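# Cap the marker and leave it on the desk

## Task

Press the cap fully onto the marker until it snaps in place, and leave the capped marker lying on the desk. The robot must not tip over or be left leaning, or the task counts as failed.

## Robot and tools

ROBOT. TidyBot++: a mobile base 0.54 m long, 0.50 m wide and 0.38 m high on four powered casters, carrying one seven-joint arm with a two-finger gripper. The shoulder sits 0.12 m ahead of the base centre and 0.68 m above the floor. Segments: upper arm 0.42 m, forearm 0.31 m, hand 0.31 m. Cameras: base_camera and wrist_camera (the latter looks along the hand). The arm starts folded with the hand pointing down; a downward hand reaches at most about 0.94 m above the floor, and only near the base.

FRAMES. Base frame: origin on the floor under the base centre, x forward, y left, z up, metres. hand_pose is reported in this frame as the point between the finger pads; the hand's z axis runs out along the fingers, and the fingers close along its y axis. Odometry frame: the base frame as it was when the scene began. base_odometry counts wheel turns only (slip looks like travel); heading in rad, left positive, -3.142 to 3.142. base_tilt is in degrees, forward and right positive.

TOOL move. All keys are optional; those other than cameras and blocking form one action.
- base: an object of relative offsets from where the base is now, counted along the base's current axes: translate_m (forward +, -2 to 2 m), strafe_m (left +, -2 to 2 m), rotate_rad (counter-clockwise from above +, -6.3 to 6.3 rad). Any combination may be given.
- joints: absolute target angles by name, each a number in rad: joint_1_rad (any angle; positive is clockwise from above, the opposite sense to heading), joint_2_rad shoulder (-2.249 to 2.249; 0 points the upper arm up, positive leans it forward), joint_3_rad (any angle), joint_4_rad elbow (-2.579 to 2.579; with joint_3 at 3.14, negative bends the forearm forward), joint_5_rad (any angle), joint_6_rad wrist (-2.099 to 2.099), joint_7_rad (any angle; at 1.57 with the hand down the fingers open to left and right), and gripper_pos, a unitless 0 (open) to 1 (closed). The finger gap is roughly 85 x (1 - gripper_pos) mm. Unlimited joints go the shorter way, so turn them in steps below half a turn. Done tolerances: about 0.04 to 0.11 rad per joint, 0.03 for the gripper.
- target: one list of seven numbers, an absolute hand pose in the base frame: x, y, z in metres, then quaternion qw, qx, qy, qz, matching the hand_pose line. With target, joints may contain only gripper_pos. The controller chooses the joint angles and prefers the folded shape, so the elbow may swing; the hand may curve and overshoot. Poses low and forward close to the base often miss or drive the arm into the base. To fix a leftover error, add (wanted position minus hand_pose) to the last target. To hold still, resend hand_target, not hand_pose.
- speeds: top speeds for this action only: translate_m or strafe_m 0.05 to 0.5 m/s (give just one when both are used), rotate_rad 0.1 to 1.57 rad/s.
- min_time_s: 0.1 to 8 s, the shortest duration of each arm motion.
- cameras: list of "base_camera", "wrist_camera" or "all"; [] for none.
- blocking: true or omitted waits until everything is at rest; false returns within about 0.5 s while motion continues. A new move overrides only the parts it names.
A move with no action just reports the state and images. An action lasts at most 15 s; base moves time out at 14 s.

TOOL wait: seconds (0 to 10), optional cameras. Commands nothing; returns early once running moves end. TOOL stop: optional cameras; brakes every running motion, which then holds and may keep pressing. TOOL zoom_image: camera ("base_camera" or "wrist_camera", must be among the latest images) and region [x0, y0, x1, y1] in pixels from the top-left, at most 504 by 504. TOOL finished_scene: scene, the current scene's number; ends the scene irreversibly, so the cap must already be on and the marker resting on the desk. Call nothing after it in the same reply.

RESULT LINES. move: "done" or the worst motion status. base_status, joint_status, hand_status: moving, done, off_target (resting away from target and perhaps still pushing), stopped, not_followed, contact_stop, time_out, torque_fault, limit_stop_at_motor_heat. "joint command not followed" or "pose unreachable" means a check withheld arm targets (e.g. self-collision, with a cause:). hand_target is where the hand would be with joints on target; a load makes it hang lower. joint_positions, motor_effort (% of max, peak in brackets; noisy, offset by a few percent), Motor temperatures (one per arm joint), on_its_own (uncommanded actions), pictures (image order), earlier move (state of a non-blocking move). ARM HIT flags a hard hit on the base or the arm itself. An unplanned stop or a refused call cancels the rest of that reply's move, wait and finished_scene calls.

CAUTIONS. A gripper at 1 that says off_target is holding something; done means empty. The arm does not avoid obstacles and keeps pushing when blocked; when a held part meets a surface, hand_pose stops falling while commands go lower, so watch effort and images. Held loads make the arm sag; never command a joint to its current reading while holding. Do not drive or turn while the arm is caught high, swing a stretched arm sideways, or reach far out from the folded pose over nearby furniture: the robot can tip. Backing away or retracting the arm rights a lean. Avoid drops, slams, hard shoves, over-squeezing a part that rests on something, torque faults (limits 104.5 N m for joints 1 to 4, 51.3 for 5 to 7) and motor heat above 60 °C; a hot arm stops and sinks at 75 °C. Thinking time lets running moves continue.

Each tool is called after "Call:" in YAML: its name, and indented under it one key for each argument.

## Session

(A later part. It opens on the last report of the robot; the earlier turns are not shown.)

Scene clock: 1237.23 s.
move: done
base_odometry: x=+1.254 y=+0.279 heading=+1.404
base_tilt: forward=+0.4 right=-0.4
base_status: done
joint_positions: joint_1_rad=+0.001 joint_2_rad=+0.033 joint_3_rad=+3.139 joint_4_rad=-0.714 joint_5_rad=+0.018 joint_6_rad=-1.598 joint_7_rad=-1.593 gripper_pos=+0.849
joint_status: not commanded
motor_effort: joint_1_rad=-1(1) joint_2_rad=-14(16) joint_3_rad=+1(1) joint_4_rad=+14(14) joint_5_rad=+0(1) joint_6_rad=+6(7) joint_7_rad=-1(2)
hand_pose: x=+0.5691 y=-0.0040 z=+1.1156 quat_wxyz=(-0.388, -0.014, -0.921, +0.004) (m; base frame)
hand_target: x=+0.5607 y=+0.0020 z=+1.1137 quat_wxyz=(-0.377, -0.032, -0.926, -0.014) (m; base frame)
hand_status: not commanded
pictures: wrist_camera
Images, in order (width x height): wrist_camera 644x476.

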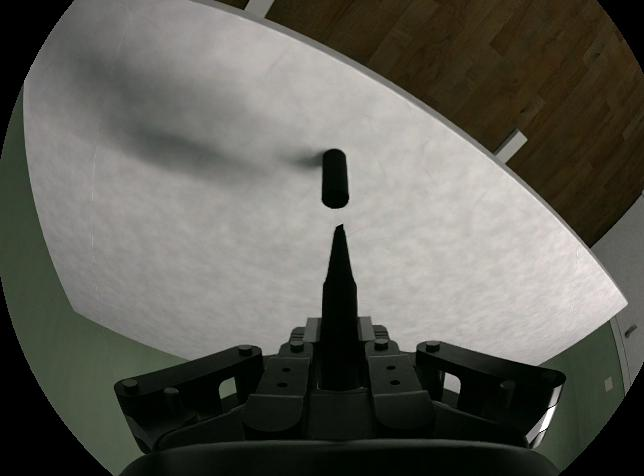

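Call:
move:
  base: {"translate_m": 0.004, "strafe_m": -0.003}
  speeds: {"translate_m": 0.1}
  cameras: []

Call:
move:
  joints: {"joint_2_rad": -0.02, "joint_4_rad": -0.865, "joint_6_rad": -1.46}
  min_time_s: 2
  cameras: ["wrist_camera"]

Call:
zoom_image:
  camera: "wrist_camera"
  region: [280, 150, 400, 270]

Scene clock: 1280.53 s.
move: done
base_odometry: x=+1.257 y=+0.282 heading=+1.405
base_tilt: forward=+0.4 right=-0.4
base_status: done
joint_positions: joint_1_rad=+0.001 joint_2_rad=+0.032 joint_3_rad=+3.140 joint_4_rad=-0.714 joint_5_rad=+0.018 joint_6_rad=-1.598 joint_7_rad=-1.593 gripper_pos=+0.849
joint_status: not commanded
motor_effort: joint_1_rad=+0(3) joint_2_rad=-12(17) joint_3_rad=+1(3) joint_4_rad=+13(15) joint_5_rad=+0(2) joint_6_rad=+6(7) joint_7_rad=-1(2)
hand_pose: x=+0.5688 y=-0.0041 z=+1.1159 quat_wxyz=(-0.388, -0.014, -0.921, +0.004) (m; base frame)
hand_target: x=+0.5607 y=+0.0020 z=+1.1137 quat_wxyz=(-0.377, -0.032, -0.926, -0.014) (m; base frame)
hand_status: not commanded
pictures: none
No camera images: "cameras" was empty.

Scene clock: 1282.83 s.
move: done
base_odometry: x=+1.257 y=+0.282 heading=+1.405
base_tilt: forward=+0.4 right=-0.4
base_status: not commanded
joint_positions: joint_1_rad=+0.001 joint_2_rad=-0.005 joint_3_rad=+3.140 joint_4_rad=-0.839 joint_5_rad=+0.018 joint_6_rad=-1.521 joint_7_rad=-1.593 gripper_pos=+0.849
joint_status: all done
motor_effort: joint_1_rad=+0(2) joint_2_rad=-13(14) joint_3_rad=+1(1) joint_4_rad=+14(15) joint_5_rad=+0(1) joint_6_rad=+6(8) joint_7_rad=-2(2)
hand_pose: x=+0.5699 y=-0.0040 z=+1.0943 quat_wxyz=(-0.384, -0.013, -0.923, +0.004) (m; base frame)
hand_target: x=+0.5768 y=+0.0021 z=+1.1026 quat_wxyz=(-0.406, -0.032, -0.913, -0.015) (m; base frame)
hand_status: not commanded
pictures: wrist_camera
Images, in order (width x height): wrist_camera 644x476.

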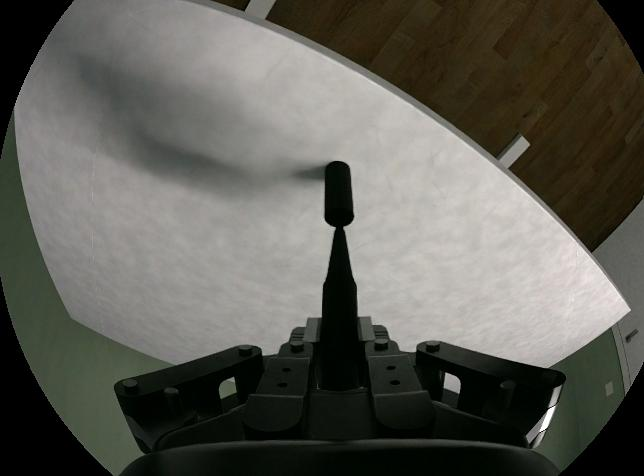

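Scaled by 4.200.

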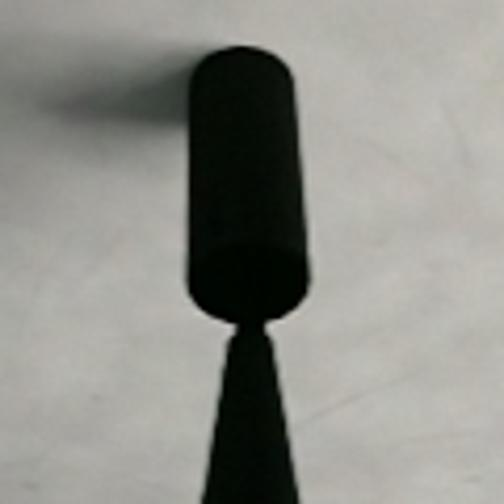

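Call:
move:
  joints: {"joint_2_rad": -0.0845, "joint_4_rad": -1.06, "joint_6_rad": -1.3234}
  min_time_s: 3
  cameras: ["wrist_camera"]

Call:
zoom_image:
  camera: "wrist_camera"
  region: [280, 150, 400, 330]

Scene clock: 1299.30 s.
move: done
base_odometry: x=+1.257 y=+0.282 heading=+1.405
base_tilt: forward=+0.4 right=-0.4
base_status: not commanded
joint_positions: joint_1_rad=+0.001 joint_2_rad=-0.070 joint_3_rad=+3.140 joint_4_rad=-1.032 joint_5_rad=+0.018 joint_6_rad=-1.385 joint_7_rad=-1.593 gripper_pos=+0.849
joint_status: all done
motor_effort: joint_1_rad=+1(1) joint_2_rad=-12(14) joint_3_rad=+1(1) joint_4_rad=+15(16) joint_5_rad=+0(1) joint_6_rad=+6(8) joint_7_rad=-2(2)
hand_pose: x=+0.5697 y=-0.0039 z=+1.0631 quat_wxyz=(-0.387, -0.012, -0.922, +0.005) (m; base frame)
hand_target: x=+0.5761 y=+0.0021 z=+1.0702 quat_wxyz=(-0.409, -0.032, -0.912, -0.015) (m; base frame)
hand_status: not commanded
pictures: wrist_camera
Images, in order (width x height): wrist_camera 644x476.

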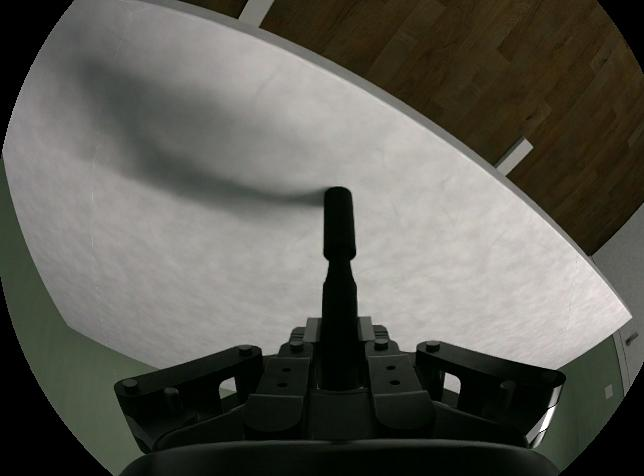

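Scaled by 2.800.

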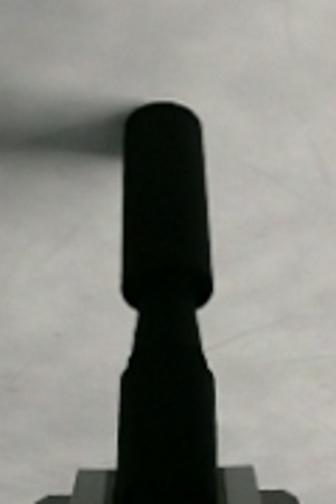

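Call:
move:
  joints: {"joint_2_rad": -0.102, "joint_4_rad": -1.121, "joint_6_rad": -1.28}
  min_time_s: 2
  cameras: ["wrist_camera"]

Call:
zoom_image:
  camera: "wrist_camera"
  region: [280, 150, 400, 330]

Scene clock: 1314.30 s.
move: done
base_odometry: x=+1.257 y=+0.282 heading=+1.405
base_tilt: forward=+0.4 right=-0.4
base_status: not commanded
joint_positions: joint_1_rad=+0.001 joint_2_rad=-0.087 joint_3_rad=+3.140 joint_4_rad=-1.093 joint_5_rad=+0.018 joint_6_rad=-1.341 joint_7_rad=-1.593 gripper_pos=+0.849
joint_status: all done
motor_effort: joint_1_rad=+0(2) joint_2_rad=-12(13) joint_3_rad=+1(1) joint_4_rad=+16(17) joint_5_rad=+0(1) joint_6_rad=+7(8) joint_7_rad=-2(2)
hand_pose: x=+0.5700 y=-0.0038 z=+1.0514 quat_wxyz=(-0.387, -0.011, -0.922, +0.005) (m; base frame)
hand_target: x=+0.5762 y=+0.0021 z=+1.0580 quat_wxyz=(-0.409, -0.032, -0.912, -0.015) (m; base frame)
hand_status: not commanded
pictures: wrist_camera
Images, in order (width x height): wrist_camera 644x476.

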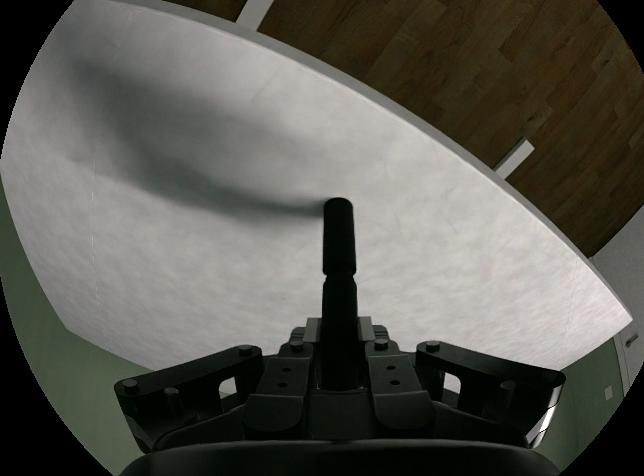

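Scaled by 2.800.

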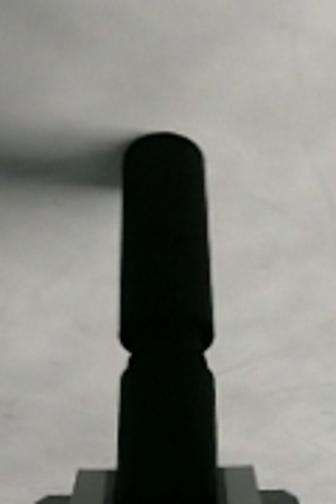

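Call:
move:
  joints: {"joint_2_rad": -0.111, "joint_4_rad": -1.152, "joint_6_rad": -1.258}
  min_time_s: 1.5
  cameras: ["wrist_camera"]

Call:
zoom_image:
  camera: "wrist_camera"
  region: [280, 150, 400, 330]

Scene clock: 1323.53 s.
move: done
base_odometry: x=+1.257 y=+0.282 heading=+1.405
base_tilt: forward=+0.3 right=-0.4
base_status: not commanded
joint_positions: joint_1_rad=+0.001 joint_2_rad=-0.096 joint_3_rad=+3.140 joint_4_rad=-1.123 joint_5_rad=+0.018 joint_6_rad=-1.319 joint_7_rad=-1.593 gripper_pos=+0.849
joint_status: all done
motor_effort: joint_1_rad=+0(1) joint_2_rad=-11(12) joint_3_rad=+1(1) joint_4_rad=+16(17) joint_5_rad=+0(1) joint_6_rad=+6(8) joint_7_rad=-1(2)
hand_pose: x=+0.5699 y=-0.0038 z=+1.0454 quat_wxyz=(-0.387, -0.011, -0.922, +0.005) (m; base frame)
hand_target: x=+0.5760 y=+0.0021 z=+1.0516 quat_wxyz=(-0.409, -0.032, -0.912, -0.015) (m; base frame)
hand_status: not commanded
pictures: wrist_camera
Images, in order (width x height): wrist_camera 644x476.

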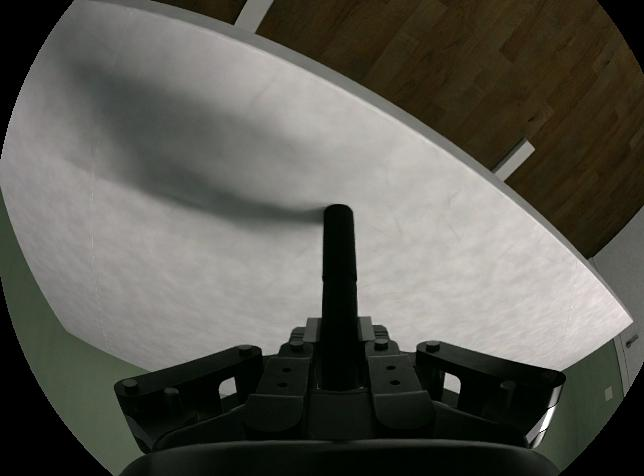

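Scaled by 2.800.

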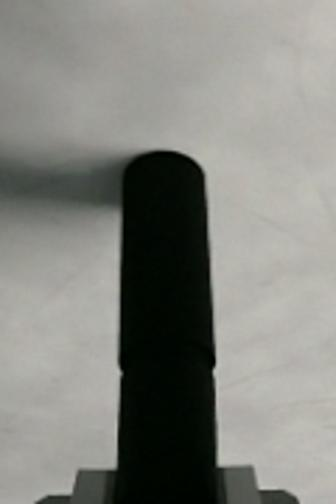

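Call:
move:
  joints: {"joint_2_rad": -0.1194, "joint_4_rad": -1.182, "joint_6_rad": -1.236}
  min_time_s: 1.5
  cameras: ["wrist_camera"]

Call:
zoom_image:
  camera: "wrist_camera"
  region: [280, 180, 400, 330]

Scene clock: 1332.03 s.
move: done
base_odometry: x=+1.257 y=+0.282 heading=+1.405
base_tilt: forward=+0.4 right=-0.3
base_status: not commanded
joint_positions: joint_1_rad=+0.001 joint_2_rad=-0.108 joint_3_rad=+3.140 joint_4_rad=-1.151 joint_5_rad=+0.018 joint_6_rad=-1.294 joint_7_rad=-1.593 gripper_pos=+0.849
joint_status: all done
motor_effort: joint_1_rad=+0(2) joint_2_rad=-11(12) joint_3_rad=+1(2) joint_4_rad=+16(17) joint_5_rad=+0(0) joint_6_rad=+6(7) joint_7_rad=-1(2)
hand_pose: x=+0.5695 y=-0.0038 z=+1.0428 quat_wxyz=(-0.392, -0.011, -0.920, +0.005) (m; base frame)
hand_target: x=+0.5759 y=+0.0021 z=+1.0455 quat_wxyz=(-0.409, -0.032, -0.912, -0.015) (m; base frame)
hand_status: not commanded
pictures: wrist_camera
Images, in order (width x height): wrist_camera 644x476.

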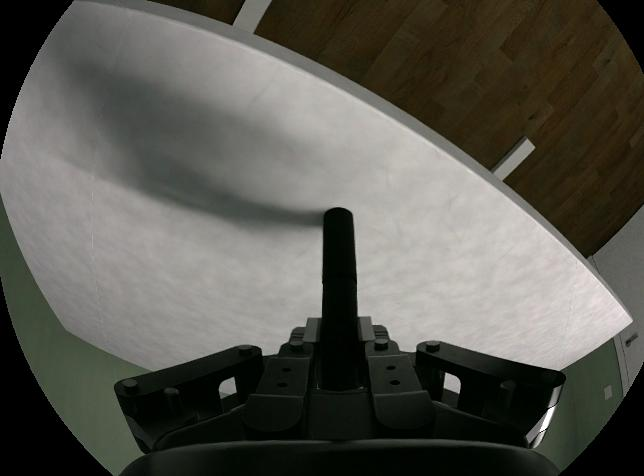

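Scaled by 3.360.

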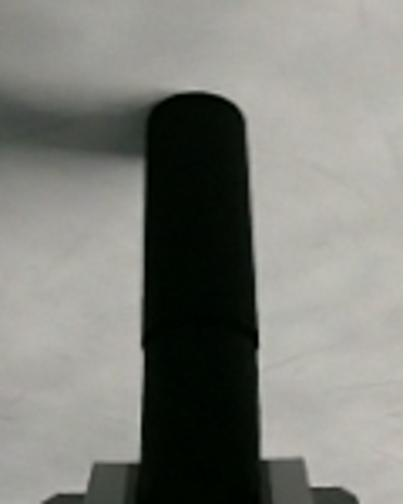

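Call:
move:
  joints: {"joint_2_rad": -0.125, "joint_4_rad": -1.21, "joint_6_rad": -1.216}
  min_time_s: 1.5
  cameras: ["wrist_camera"]

Call:
zoom_image:
  camera: "wrist_camera"
  region: [280, 180, 400, 330]

Scene clock: 1341.63 s.
move: done
base_odometry: x=+1.257 y=+0.282 heading=+1.405
base_tilt: forward=+0.4 right=-0.4
base_status: not commanded
joint_positions: joint_1_rad=+0.001 joint_2_rad=-0.120 joint_3_rad=+3.140 joint_4_rad=-1.174 joint_5_rad=+0.018 joint_6_rad=-1.269 joint_7_rad=-1.593 gripper_pos=+0.849
joint_status: all done
motor_effort: joint_1_rad=+0(1) joint_2_rad=-9(11) joint_3_rad=+1(1) joint_4_rad=+15(16) joint_5_rad=+0(0) joint_6_rad=+5(6) joint_7_rad=-1(2)
hand_pose: x=+0.5694 y=-0.0037 z=+1.0423 quat_wxyz=(-0.398, -0.011, -0.917, +0.005) (m; base frame)
hand_target: x=+0.5764 y=+0.0021 z=+1.0384 quat_wxyz=(-0.408, -0.032, -0.912, -0.015) (m; base frame)
hand_status: not commanded
pictures: wrist_camera
Images, in order (width x height): wrist_camera 644x476.

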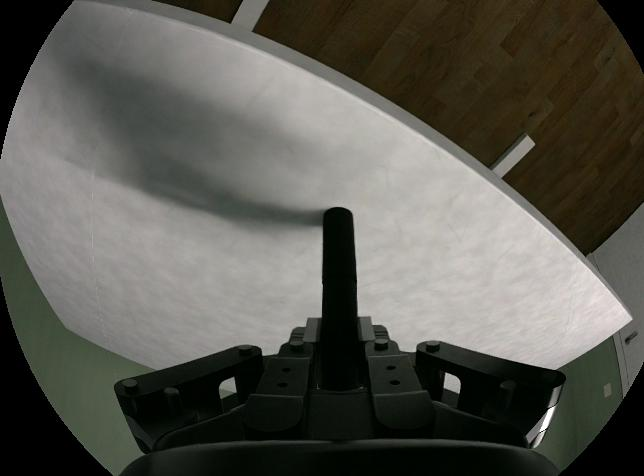

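Scaled by 3.360.

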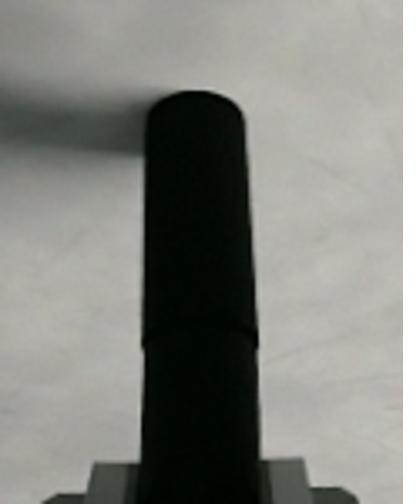

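Call:
move:
  joints: {"joint_2_rad": -0.075, "joint_4_rad": -1.235, "joint_6_rad": -1.32}
  min_time_s: 2
  cameras: ["wrist_camera"]

Call:
zoom_image:
  camera: "wrist_camera"
  region: [280, 180, 400, 330]

Scene clock: 1371.60 s.
move: done
base_odometry: x=+1.257 y=+0.282 heading=+1.405
base_tilt: forward=+0.3 right=-0.4
base_status: not commanded
joint_positions: joint_1_rad=+0.001 joint_2_rad=-0.120 joint_3_rad=+3.140 joint_4_rad=-1.175 joint_5_rad=+0.018 joint_6_rad=-1.269 joint_7_rad=-1.593 gripper_pos=+0.849
joint_status: all done
motor_effort: joint_1_rad=+0(1) joint_2_rad=-5(10) joint_3_rad=+1(2) joint_4_rad=+10(16) joint_5_rad=+0(0) joint_6_rad=+1(6) joint_7_rad=-1(2)
hand_pose: x=+0.5694 y=-0.0037 z=+1.0416 quat_wxyz=(-0.398, -0.011, -0.918, +0.005) (m; base frame)
hand_target: x=+0.5669 y=+0.0021 z=+0.9813 quat_wxyz=(-0.325, -0.033, -0.945, -0.012) (m; base frame)
hand_status: not commanded
pictures: wrist_camera
Images, in order (width x height): wrist_camera 644x476.

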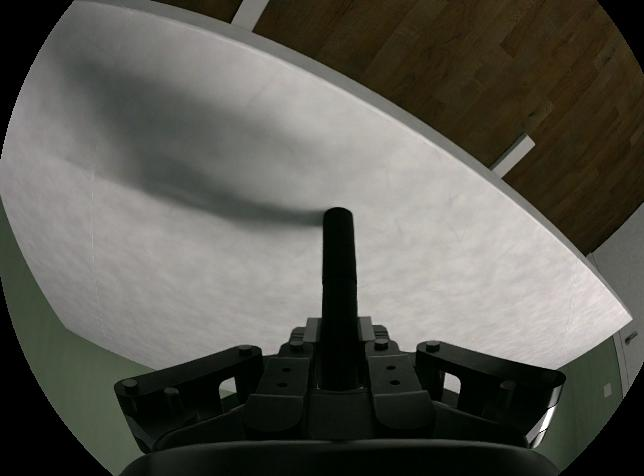

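Scaled by 3.360.

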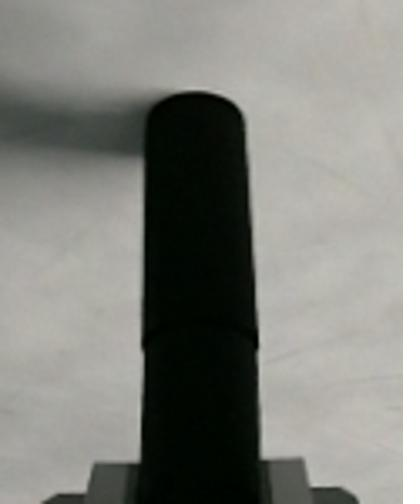

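Call:
move:
  joints: {"joint_2_rad": -0.03, "joint_4_rad": -1.265, "joint_6_rad": -1.42}
  min_time_s: 2
  cameras: ["wrist_camera"]

Call:
zoom_image:
  camera: "wrist_camera"
  region: [280, 180, 400, 330]

Scene clock: 1387.60 s.
move: off_target
base_odometry: x=+1.257 y=+0.282 heading=+1.405
base_tilt: forward=+0.3 right=-0.4
base_status: not commanded
joint_positions: joint_1_rad=+0.001 joint_2_rad=-0.119 joint_3_rad=+3.140 joint_4_rad=-1.175 joint_5_rad=+0.018 joint_6_rad=-1.273 joint_7_rad=-1.593 gripper_pos=+0.849
joint_status: joint_4_rad off_target (ended at -1.175, target -1.265); joint_6_rad off_target (ended at -1.273, target -1.420); the others done
motor_effort: joint_1_rad=+0(2) joint_2_rad=+2(7) joint_3_rad=+1(2) joint_4_rad=+1(11) joint_5_rad=+0(1) joint_6_rad=-7(8) joint_7_rad=-1(2)
hand_pose: x=+0.5687 y=-0.0037 z=+1.0403 quat_wxyz=(-0.395, -0.011, -0.919, +0.005) (m; base frame)
hand_target: x=+0.5487 y=+0.0020 z=+0.9308 quat_wxyz=(-0.241, -0.034, -0.970, -0.009) (m; base frame)
hand_status: not commanded
pictures: wrist_camera
Images, in order (width x height): wrist_camera 644x476.

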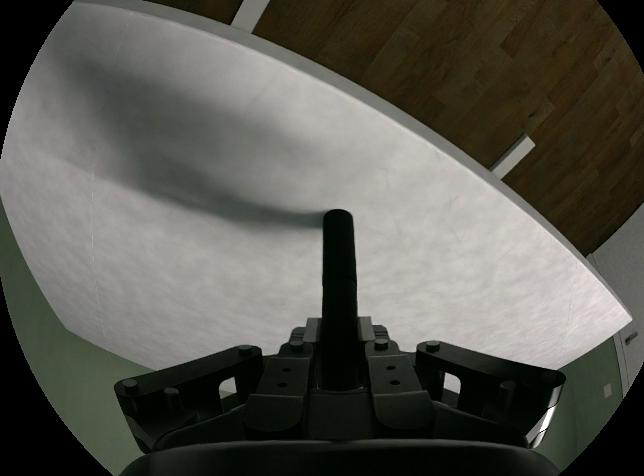

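Scaled by 3.360.

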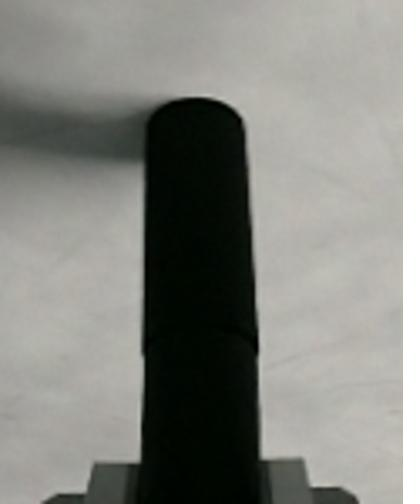

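Call:
zoom_image:
  camera: "wrist_camera"
  region: [315, 260, 365, 300]

Scaled by 10.080.

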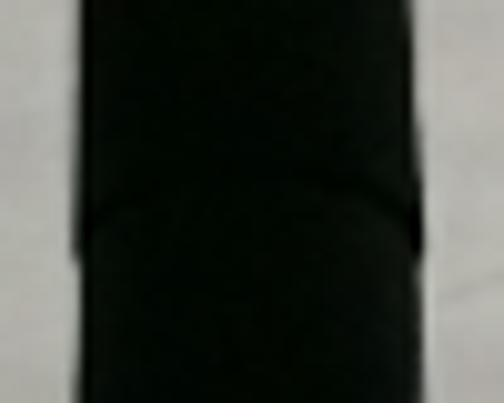

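Call:
move:
  joints: {"joint_2_rad": 0.02, "joint_4_rad": -1.295, "joint_6_rad": -1.52}
  min_time_s: 2
  cameras: ["wrist_camera"]

Call:
zoom_image:
  camera: "wrist_camera"
  region: [315, 260, 365, 300]

Scene clock: 1405.20 s.
move: off_target
base_odometry: x=+1.257 y=+0.282 heading=+1.405
base_tilt: forward=+0.3 right=-0.4
base_status: not commanded
joint_positions: joint_1_rad=+0.001 joint_2_rad=-0.117 joint_3_rad=+3.140 joint_4_rad=-1.170 joint_5_rad=+0.018 joint_6_rad=-1.292 joint_7_rad=-1.593 gripper_pos=+0.849
joint_status: joint_2_rad off_target (ended at -0.117, target +0.020); joint_4_rad off_target (ended at -1.170, target -1.295); joint_6_rad off_target (ended at -1.292, target -1.520)
motor_effort: joint_1_rad=-1(2) joint_2_rad=+8(10) joint_3_rad=+0(1) joint_4_rad=-8(9) joint_5_rad=-2(2) joint_6_rad=-16(17) joint_7_rad=-1(2)
hand_pose: x=+0.5655 y=-0.0038 z=+1.0380 quat_wxyz=(-0.388, -0.011, -0.921, +0.005) (m; base frame)
hand_target: x=+0.5255 y=+0.0020 z=+0.8852 quat_wxyz=(-0.153, -0.034, -0.988, -0.006) (m; base frame)
hand_status: not commanded
pictures: wrist_camera
Images, in order (width x height): wrist_camera 644x476.

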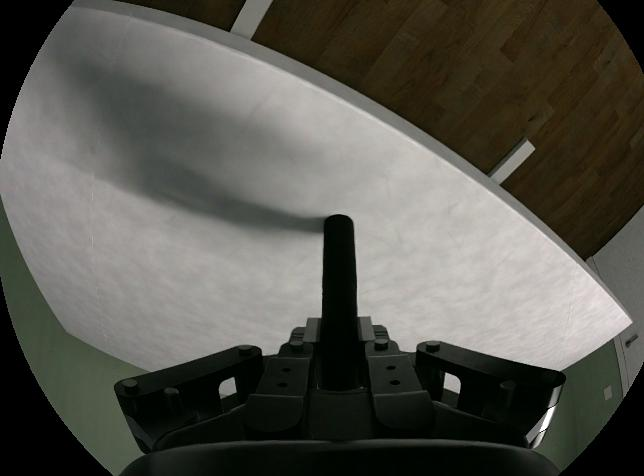

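Scaled by 10.080.

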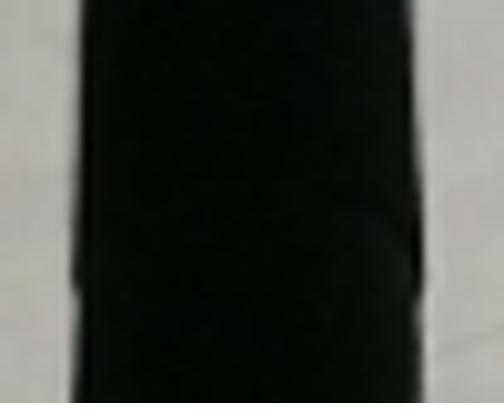

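Call:
move:
  joints: {"joint_2_rad": 0.05, "joint_4_rad": -1.32, "joint_6_rad": -1.56}
  min_time_s: 2
  cameras: ["wrist_camera"]

Call:
zoom_image:
  camera: "wrist_camera"
  region: [315, 260, 365, 300]

Scene clock: 1416.67 s.
move: off_target
base_odometry: x=+1.257 y=+0.282 heading=+1.405
base_tilt: forward=+0.4 right=-0.3
base_status: not commanded
joint_positions: joint_1_rad=+0.001 joint_2_rad=-0.116 joint_3_rad=+3.140 joint_4_rad=-1.169 joint_5_rad=+0.018 joint_6_rad=-1.294 joint_7_rad=-1.593 gripper_pos=+0.849
joint_status: joint_2_rad off_target (ended at -0.116, target +0.050); joint_4_rad off_target (ended at -1.169, target -1.320); joint_6_rad off_target (ended at -1.294, target -1.560)
motor_effort: joint_1_rad=-1(2) joint_2_rad=+13(14) joint_3_rad=+0(1) joint_4_rad=-13(14) joint_5_rad=-1(2) joint_6_rad=-21(21) joint_7_rad=-2(2)
hand_pose: x=+0.5654 y=-0.0038 z=+1.0375 quat_wxyz=(-0.387, -0.011, -0.922, +0.005) (m; base frame)
hand_target: x=+0.5134 y=+0.0020 z=+0.8604 quat_wxyz=(-0.106, -0.035, -0.994, -0.004) (m; base frame)
hand_status: not commanded
pictures: wrist_camera
Images, in order (width x height): wrist_camera 644x476.

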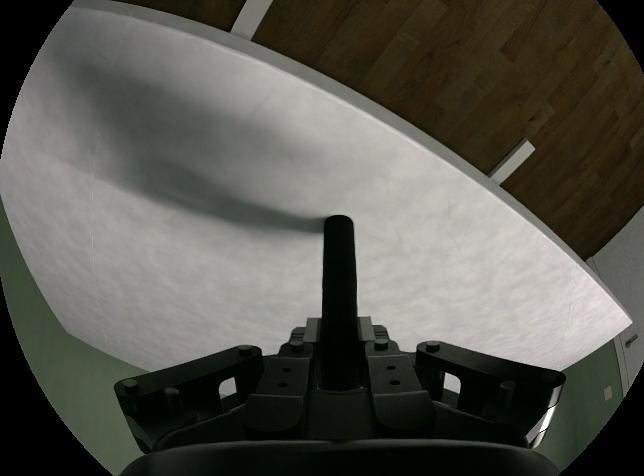

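Scaled by 10.080.

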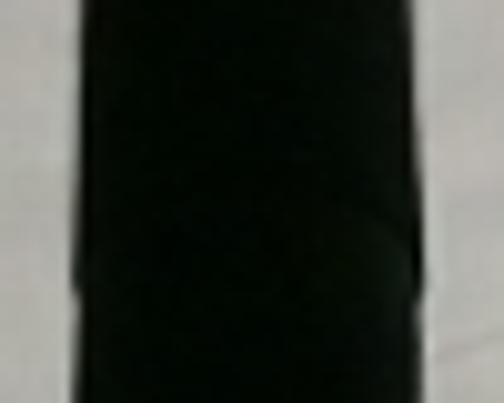

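Call:
move:
  joints: {"joint_2_rad": -0.10, "joint_4_rad": -1.17, "joint_6_rad": -1.29, "gripper_pos": 1.0}
  min_time_s: 1
  cameras: ["wrist_camera"]

Call:
zoom_image:
  camera: "wrist_camera"
  region: [315, 260, 365, 300]

Scene clock: 1478.13 s.
Motor temperatures (°C): [41 41 37 39 45 55 47]
move: off_target
base_odometry: x=+1.257 y=+0.282 heading=+1.405
base_tilt: forward=+0.3 right=-0.4
base_status: not commanded
joint_positions: joint_1_rad=+0.001 joint_2_rad=-0.117 joint_3_rad=+3.140 joint_4_rad=-1.164 joint_5_rad=+0.018 joint_6_rad=-1.294 joint_7_rad=-1.593 gripper_pos=+0.849
joint_status: gripper_pos off_target (ended at +0.849, target +1.000); the others done
motor_effort: joint_1_rad=-1(1) joint_2_rad=-8(13) joint_3_rad=+1(1) joint_4_rad=+12(12) joint_5_rad=+0(2) joint_6_rad=+2(21) joint_7_rad=-2(2)
hand_pose: x=+0.5657 y=-0.0038 z=+1.0403 quat_wxyz=(-0.390, -0.011, -0.921, +0.005) (m; base frame)
hand_target: x=+0.5720 y=+0.0021 z=+1.0304 quat_wxyz=(-0.381, -0.032, -0.924, -0.014) (m; base frame)
hand_status: not commanded
pictures: wrist_camera
Images, in order (width x height): wrist_camera 644x476.

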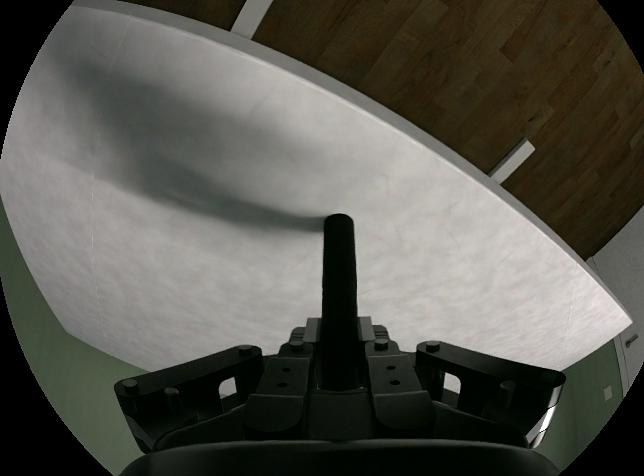

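Scaled by 10.080.

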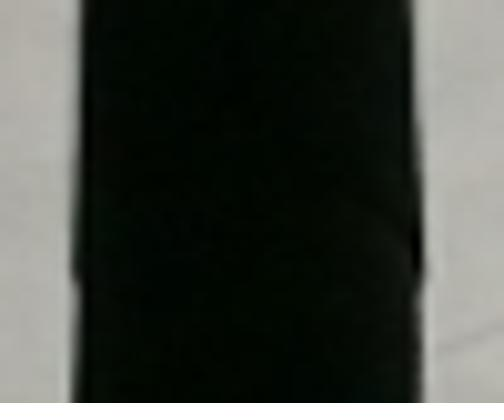

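Call:
move:
  joints: {"joint_2_rad": 0.05, "joint_4_rad": -1.32, "joint_6_rad": -1.56}
  min_time_s: 2
  cameras: ["wrist_camera"]

Call:
zoom_image:
  camera: "wrist_camera"
  region: [315, 260, 365, 300]

Scene clock: 1487.50 s.
Motor temperatures (°C): [41 41 37 39 45 55 47]
move: off_target
base_odometry: x=+1.257 y=+0.282 heading=+1.405
base_tilt: forward=+0.4 right=-0.4
base_status: not commanded
joint_positions: joint_1_rad=+0.001 joint_2_rad=-0.113 joint_3_rad=+3.140 joint_4_rad=-1.164 joint_5_rad=+0.018 joint_6_rad=-1.298 joint_7_rad=-1.593 gripper_pos=+0.849
joint_status: joint_2_rad off_target (ended at -0.113, target +0.050); joint_4_rad off_target (ended at -1.164, target -1.320); joint_6_rad off_target (ended at -1.298, target -1.560)
motor_effort: joint_1_rad=+0(2) joint_2_rad=+14(14) joint_3_rad=+1(1) joint_4_rad=-13(13) joint_5_rad=-1(1) joint_6_rad=-21(21) joint_7_rad=-1(2)
hand_pose: x=+0.5663 y=-0.0038 z=+1.0376 quat_wxyz=(-0.386, -0.011, -0.922, +0.005) (m; base frame)
hand_target: x=+0.5134 y=+0.0020 z=+0.8604 quat_wxyz=(-0.106, -0.035, -0.994, -0.004) (m; base frame)
hand_status: not commanded
pictures: wrist_camera
Images, in order (width x height): wrist_camera 644x476.

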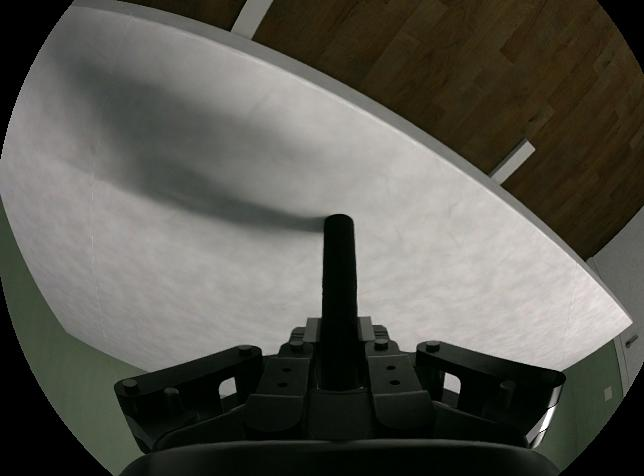

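Scaled by 10.080.

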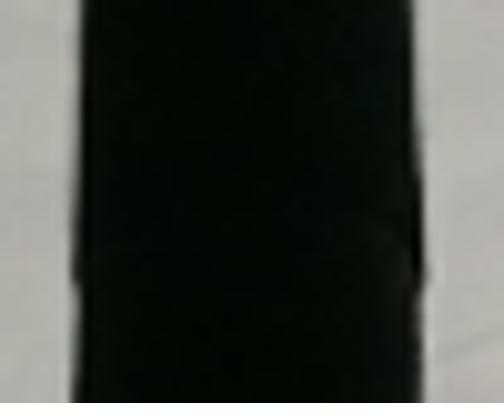

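Call:
move:
  joints: {"joint_2_rad": -0.10, "joint_4_rad": -1.16, "joint_6_rad": -1.30}
  min_time_s: 1
  cameras: []

Call:
move:
  joints: {"joint_2_rad": -0.019, "joint_4_rad": -0.9275, "joint_6_rad": -1.488}
  min_time_s: 3
  cameras: ["wrist_camera"]

Call:
zoom_image:
  camera: "wrist_camera"
  region: [280, 150, 400, 330]

Scene clock: 1498.63 s.
Motor temperatures (°C): [41 41 37 39 45 55 47]
move: done
base_odometry: x=+1.257 y=+0.282 heading=+1.405
base_tilt: forward=+0.4 right=-0.4
base_status: not commanded
joint_positions: joint_1_rad=+0.001 joint_2_rad=-0.113 joint_3_rad=+3.140 joint_4_rad=-1.158 joint_5_rad=+0.018 joint_6_rad=-1.298 joint_7_rad=-1.593 gripper_pos=+0.849
joint_status: all done
motor_effort: joint_1_rad=-1(2) joint_2_rad=-8(13) joint_3_rad=+0(1) joint_4_rad=+12(12) joint_5_rad=+0(1) joint_6_rad=+2(21) joint_7_rad=-2(2)
hand_pose: x=+0.5665 y=-0.0038 z=+1.0404 quat_wxyz=(-0.389, -0.011, -0.921, +0.005) (m; base frame)
hand_target: x=+0.5705 y=+0.0021 z=+1.0332 quat_wxyz=(-0.381, -0.032, -0.924, -0.014) (m; base frame)
hand_status: not commanded
pictures: none
No camera images: "cameras" was empty.

Scene clock: 1501.93 s.
Motor temperatures (°C): [41 41 37 39 45 55 47]
move: done
base_odometry: x=+1.257 y=+0.282 heading=+1.405
base_tilt: forward=+0.4 right=-0.4
base_status: not commanded
joint_positions: joint_1_rad=+0.001 joint_2_rad=-0.041 joint_3_rad=+3.140 joint_4_rad=-0.949 joint_5_rad=+0.018 joint_6_rad=-1.444 joint_7_rad=-1.593 gripper_pos=+0.849
joint_status: all done
motor_effort: joint_1_rad=-1(1) joint_2_rad=-12(13) joint_3_rad=+1(1) joint_4_rad=+15(17) joint_5_rad=+0(1) joint_6_rad=+6(8) joint_7_rad=-1(2)
hand_pose: x=+0.5704 y=-0.0040 z=+1.0765 quat_wxyz=(-0.385, -0.013, -0.923, +0.004) (m; base frame)
hand_target: x=+0.5700 y=+0.0021 z=+1.0670 quat_wxyz=(-0.364, -0.032, -0.931, -0.013) (m; base frame)
hand_status: not commanded
pictures: wrist_camera
Images, in order (width x height): wrist_camera 644x476.

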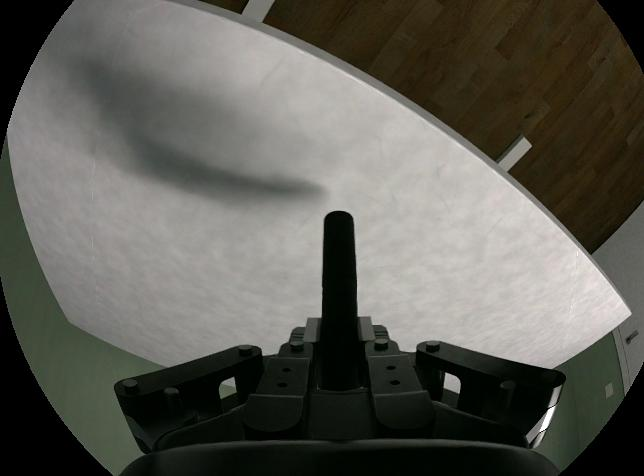

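Scaled by 2.800.

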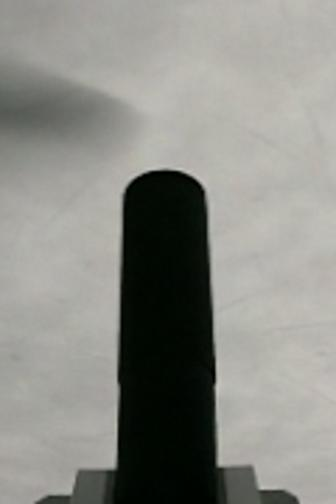

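Call:
move:
  joints: {"joint_7_rad": 0.0}
  min_time_s: 2
  cameras: []

Call:
move:
  joints: {"joint_7_rad": 1.598, "joint_2_rad": 0.154, "joint_4_rad": -0.91, "joint_6_rad": -1.238}
  min_time_s: 3
  cameras: ["wrist_camera"]

Call:
zoom_image:
  camera: "wrist_camera"
  region: [270, 190, 420, 400]

Scene clock: 1550.70 s.
move: done
base_odometry: x=+1.257 y=+0.282 heading=+1.405
base_tilt: forward=+0.3 right=-0.4
base_status: not commanded
joint_positions: joint_1_rad=+0.001 joint_2_rad=-0.041 joint_3_rad=+3.140 joint_4_rad=-0.949 joint_5_rad=+0.018 joint_6_rad=-1.445 joint_7_rad=-0.049 gripper_pos=+0.849
joint_status: all done
motor_effort: joint_1_rad=+0(1) joint_2_rad=-12(13) joint_3_rad=+1(1) joint_4_rad=+15(15) joint_5_rad=+0(1) joint_6_rad=+7(7) joint_7_rad=-1(3)
hand_pose: x=+0.5703 y=-0.0040 z=+1.0764 quat_wxyz=(-0.272, +0.635, -0.670, +0.271) (m; base frame)
hand_target: x=+0.5700 y=+0.0021 z=+1.0670 quat_wxyz=(-0.258, +0.659, -0.658, +0.257) (m; base frame)
hand_status: not commanded
pictures: none
No camera images: "cameras" was empty.

Scene clock: 1554.37 s.
move: done
base_odometry: x=+1.257 y=+0.282 heading=+1.405
base_tilt: forward=+0.4 right=-0.4
base_status: not commanded
joint_positions: joint_1_rad=+0.001 joint_2_rad=+0.130 joint_3_rad=+3.140 joint_4_rad=-0.933 joint_5_rad=+0.018 joint_6_rad=-1.299 joint_7_rad=+1.549 gripper_pos=+0.849
joint_status: all done
motor_effort: joint_1_rad=-1(2) joint_2_rad=-18(20) joint_3_rad=+0(1) joint_4_rad=+16(17) joint_5_rad=+0(1) joint_6_rad=+6(8) joint_7_rad=-1(3)
hand_pose: x=+0.6670 y=-0.0039 z=+1.0307 quat_wxyz=(+0.005, +0.925, -0.011, +0.380) (m; base frame)
hand_target: x=+0.6901 y=+0.0022 z=+1.0423 quat_wxyz=(+0.005, +0.913, +0.013, +0.408) (m; base frame)
hand_status: not commanded
pictures: wrist_camera
Images, in order (width x height): wrist_camera 644x476.

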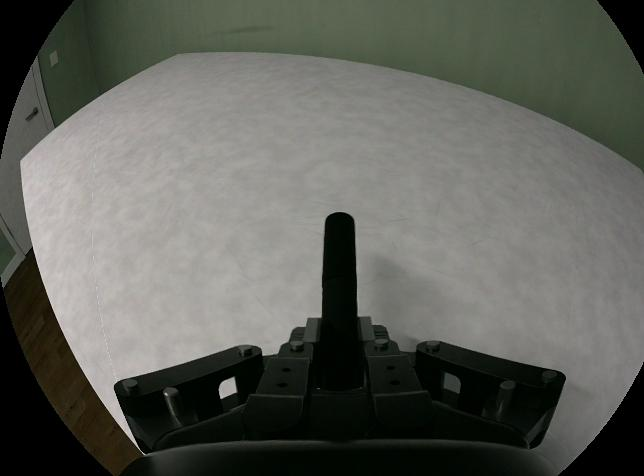

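Scaled by 2.400.

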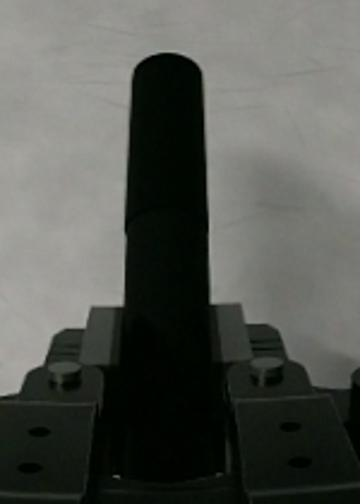

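Call:
zoom_image:
  camera: "wrist_camera"
  region: [315, 260, 365, 300]

Scaled by 10.080.

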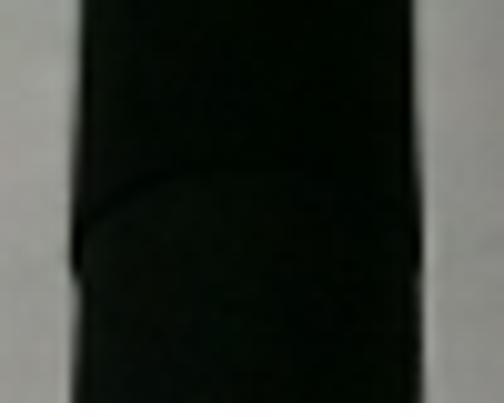

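Call:
move:
  joints: {"joint_2_rad": 0.0501, "joint_4_rad": -1.225, "joint_6_rad": -1.044}
  min_time_s: 3
  cameras: ["wrist_camera"]

Call:
zoom_image:
  camera: "wrist_camera"
  region: [270, 190, 420, 400]

Scene clock: 1566.20 s.
move: done
base_odometry: x=+1.257 y=+0.282 heading=+1.405
base_tilt: forward=+0.3 right=-0.4
base_status: not commanded
joint_positions: joint_1_rad=+0.001 joint_2_rad=+0.065 joint_3_rad=+3.140 joint_4_rad=-1.197 joint_5_rad=+0.018 joint_6_rad=-1.106 joint_7_rad=+1.549 gripper_pos=+0.849
joint_status: all done
motor_effort: joint_1_rad=-1(2) joint_2_rad=-18(21) joint_3_rad=+0(1) joint_4_rad=+18(18) joint_5_rad=+0(1) joint_6_rad=+6(8) joint_7_rad=-1(2)
hand_pose: x=+0.6634 y=-0.0034 z=+0.9746 quat_wxyz=(+0.005, +0.926, -0.009, +0.377) (m; base frame)
hand_target: x=+0.6689 y=+0.0022 z=+0.9818 quat_wxyz=(+0.005, +0.917, +0.013, +0.400) (m; base frame)
hand_status: not commanded
pictures: wrist_camera
Images, in order (width x height): wrist_camera 644x476.

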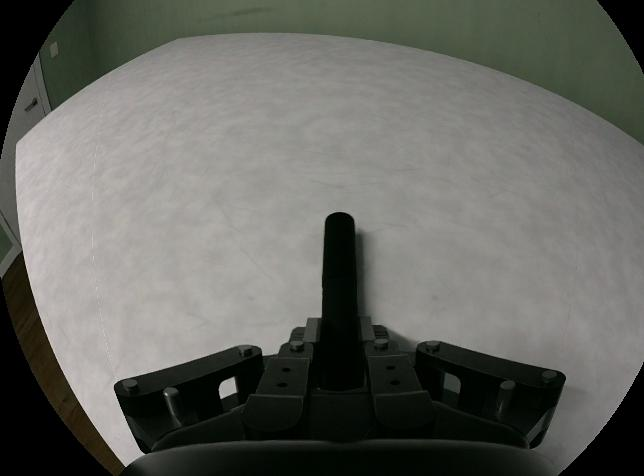

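Scaled by 2.400.

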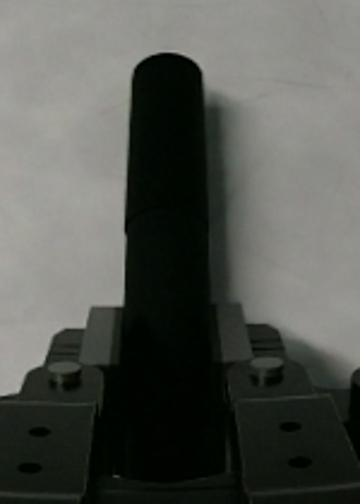

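Call:
move:
  joints: {"joint_2_rad": 0.0455, "joint_4_rad": -1.2437, "joint_6_rad": -1.030}
  min_time_s: 1.5
  cameras: []

Call:
move:
  joints: {"gripper_pos": 0.8}
  cameras: ["wrist_camera"]

Scene clock: 1572.97 s.
move: done
base_odometry: x=+1.257 y=+0.282 heading=+1.405
base_tilt: forward=+0.3 right=-0.4
base_status: not commanded
joint_positions: joint_1_rad=+0.001 joint_2_rad=+0.060 joint_3_rad=+3.140 joint_4_rad=-1.213 joint_5_rad=+0.018 joint_6_rad=-1.091 joint_7_rad=+1.549 gripper_pos=+0.849
joint_status: all done
motor_effort: joint_1_rad=+0(1) joint_2_rad=-17(19) joint_3_rad=+1(1) joint_4_rad=+17(18) joint_5_rad=+0(0) joint_6_rad=+6(8) joint_7_rad=-1(2)
hand_pose: x=+0.6633 y=-0.0034 z=+0.9720 quat_wxyz=(+0.005, +0.925, -0.009, +0.379) (m; base frame)
hand_target: x=+0.6682 y=+0.0022 z=+0.9777 quat_wxyz=(+0.005, +0.917, +0.013, +0.400) (m; base frame)
hand_status: not commanded
pictures: none
No camera images: "cameras" was empty.

Scene clock: 1573.60 s.
move: done
base_odometry: x=+1.257 y=+0.282 heading=+1.405
base_tilt: forward=+0.4 right=-0.4
base_status: not commanded
joint_positions: joint_1_rad=+0.001 joint_2_rad=+0.060 joint_3_rad=+3.140 joint_4_rad=-1.214 joint_5_rad=+0.018 joint_6_rad=-1.091 joint_7_rad=+1.549 gripper_pos=+0.800
joint_status: all done
motor_effort: joint_1_rad=+0(1) joint_2_rad=-17(18) joint_3_rad=+1(1) joint_4_rad=+18(18) joint_5_rad=+0(0) joint_6_rad=+6(7) joint_7_rad=-1(2)
hand_pose: x=+0.6632 y=-0.0034 z=+0.9718 quat_wxyz=(+0.005, +0.925, -0.009, +0.379) (m; base frame)
hand_target: x=+0.6682 y=+0.0022 z=+0.9777 quat_wxyz=(+0.005, +0.917, +0.013, +0.400) (m; base frame)
hand_status: not commanded
pictures: wrist_camera
Images, in order (width x height): wrist_camera 644x476.

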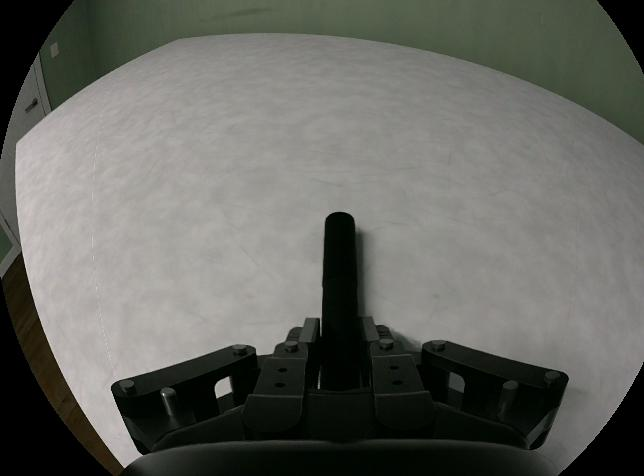

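Call:
move:
  joints: {"gripper_pos": 0.6}
  cameras: []

Call:
move:
  joints: {"joint_2_rad": 0.034, "joint_4_rad": -0.697, "joint_6_rad": -1.637}
  min_time_s: 3
  cameras: ["wrist_camera"]

Call:
zoom_image:
  camera: "wrist_camera"
  region: [270, 190, 420, 400]

Scene clock: 1580.97 s.
move: done
base_odometry: x=+1.257 y=+0.282 heading=+1.405
base_tilt: forward=+0.3 right=-0.4
base_status: not commanded
joint_positions: joint_1_rad=+0.001 joint_2_rad=+0.059 joint_3_rad=+3.140 joint_4_rad=-1.214 joint_5_rad=+0.018 joint_6_rad=-1.089 joint_7_rad=+1.549 gripper_pos=+0.600
joint_status: all done
motor_effort: joint_1_rad=+0(1) joint_2_rad=-17(18) joint_3_rad=+1(1) joint_4_rad=+18(18) joint_5_rad=+0(0) joint_6_rad=+6(7) joint_7_rad=-2(2)
hand_pose: x=+0.6631 y=-0.0034 z=+0.9727 quat_wxyz=(+0.005, +0.925, -0.009, +0.380) (m; base frame)
hand_target: x=+0.6682 y=+0.0022 z=+0.9777 quat_wxyz=(+0.005, +0.917, +0.013, +0.400) (m; base frame)
hand_status: not commanded
pictures: none
No camera images: "cameras" was empty.

Scene clock: 1584.33 s.
move: done
base_odometry: x=+1.257 y=+0.282 heading=+1.405
base_tilt: forward=+0.3 right=-0.3
base_status: not commanded
joint_positions: joint_1_rad=+0.001 joint_2_rad=+0.043 joint_3_rad=+3.140 joint_4_rad=-0.715 joint_5_rad=+0.018 joint_6_rad=-1.592 joint_7_rad=+1.549 gripper_pos=+0.600
joint_status: all done
motor_effort: joint_1_rad=+0(2) joint_2_rad=-13(19) joint_3_rad=+0(1) joint_4_rad=+14(19) joint_5_rad=+0(1) joint_6_rad=+6(8) joint_7_rad=-1(2)
hand_pose: x=+0.5745 y=-0.0041 z=+1.1119 quat_wxyz=(+0.004, +0.922, -0.013, +0.386) (m; base frame)
hand_target: x=+0.5607 y=+0.0020 z=+1.1137 quat_wxyz=(+0.005, +0.926, +0.013, +0.377) (m; base frame)
hand_status: not commanded
pictures: wrist_camera
Images, in order (width x height): wrist_camera 644x476.

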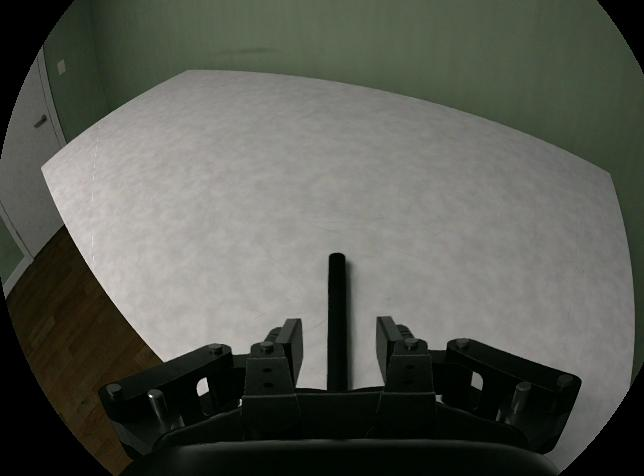

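Scaled by 2.400.

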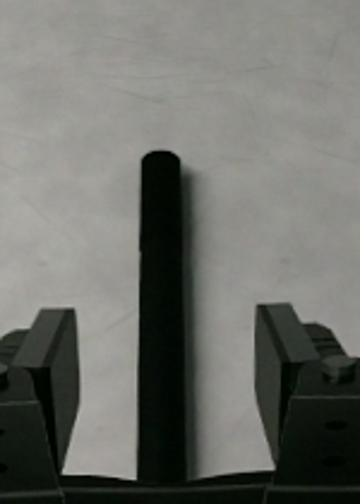

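Call:
finished_scene:
  scene: 1

The scene is finished: the task was done.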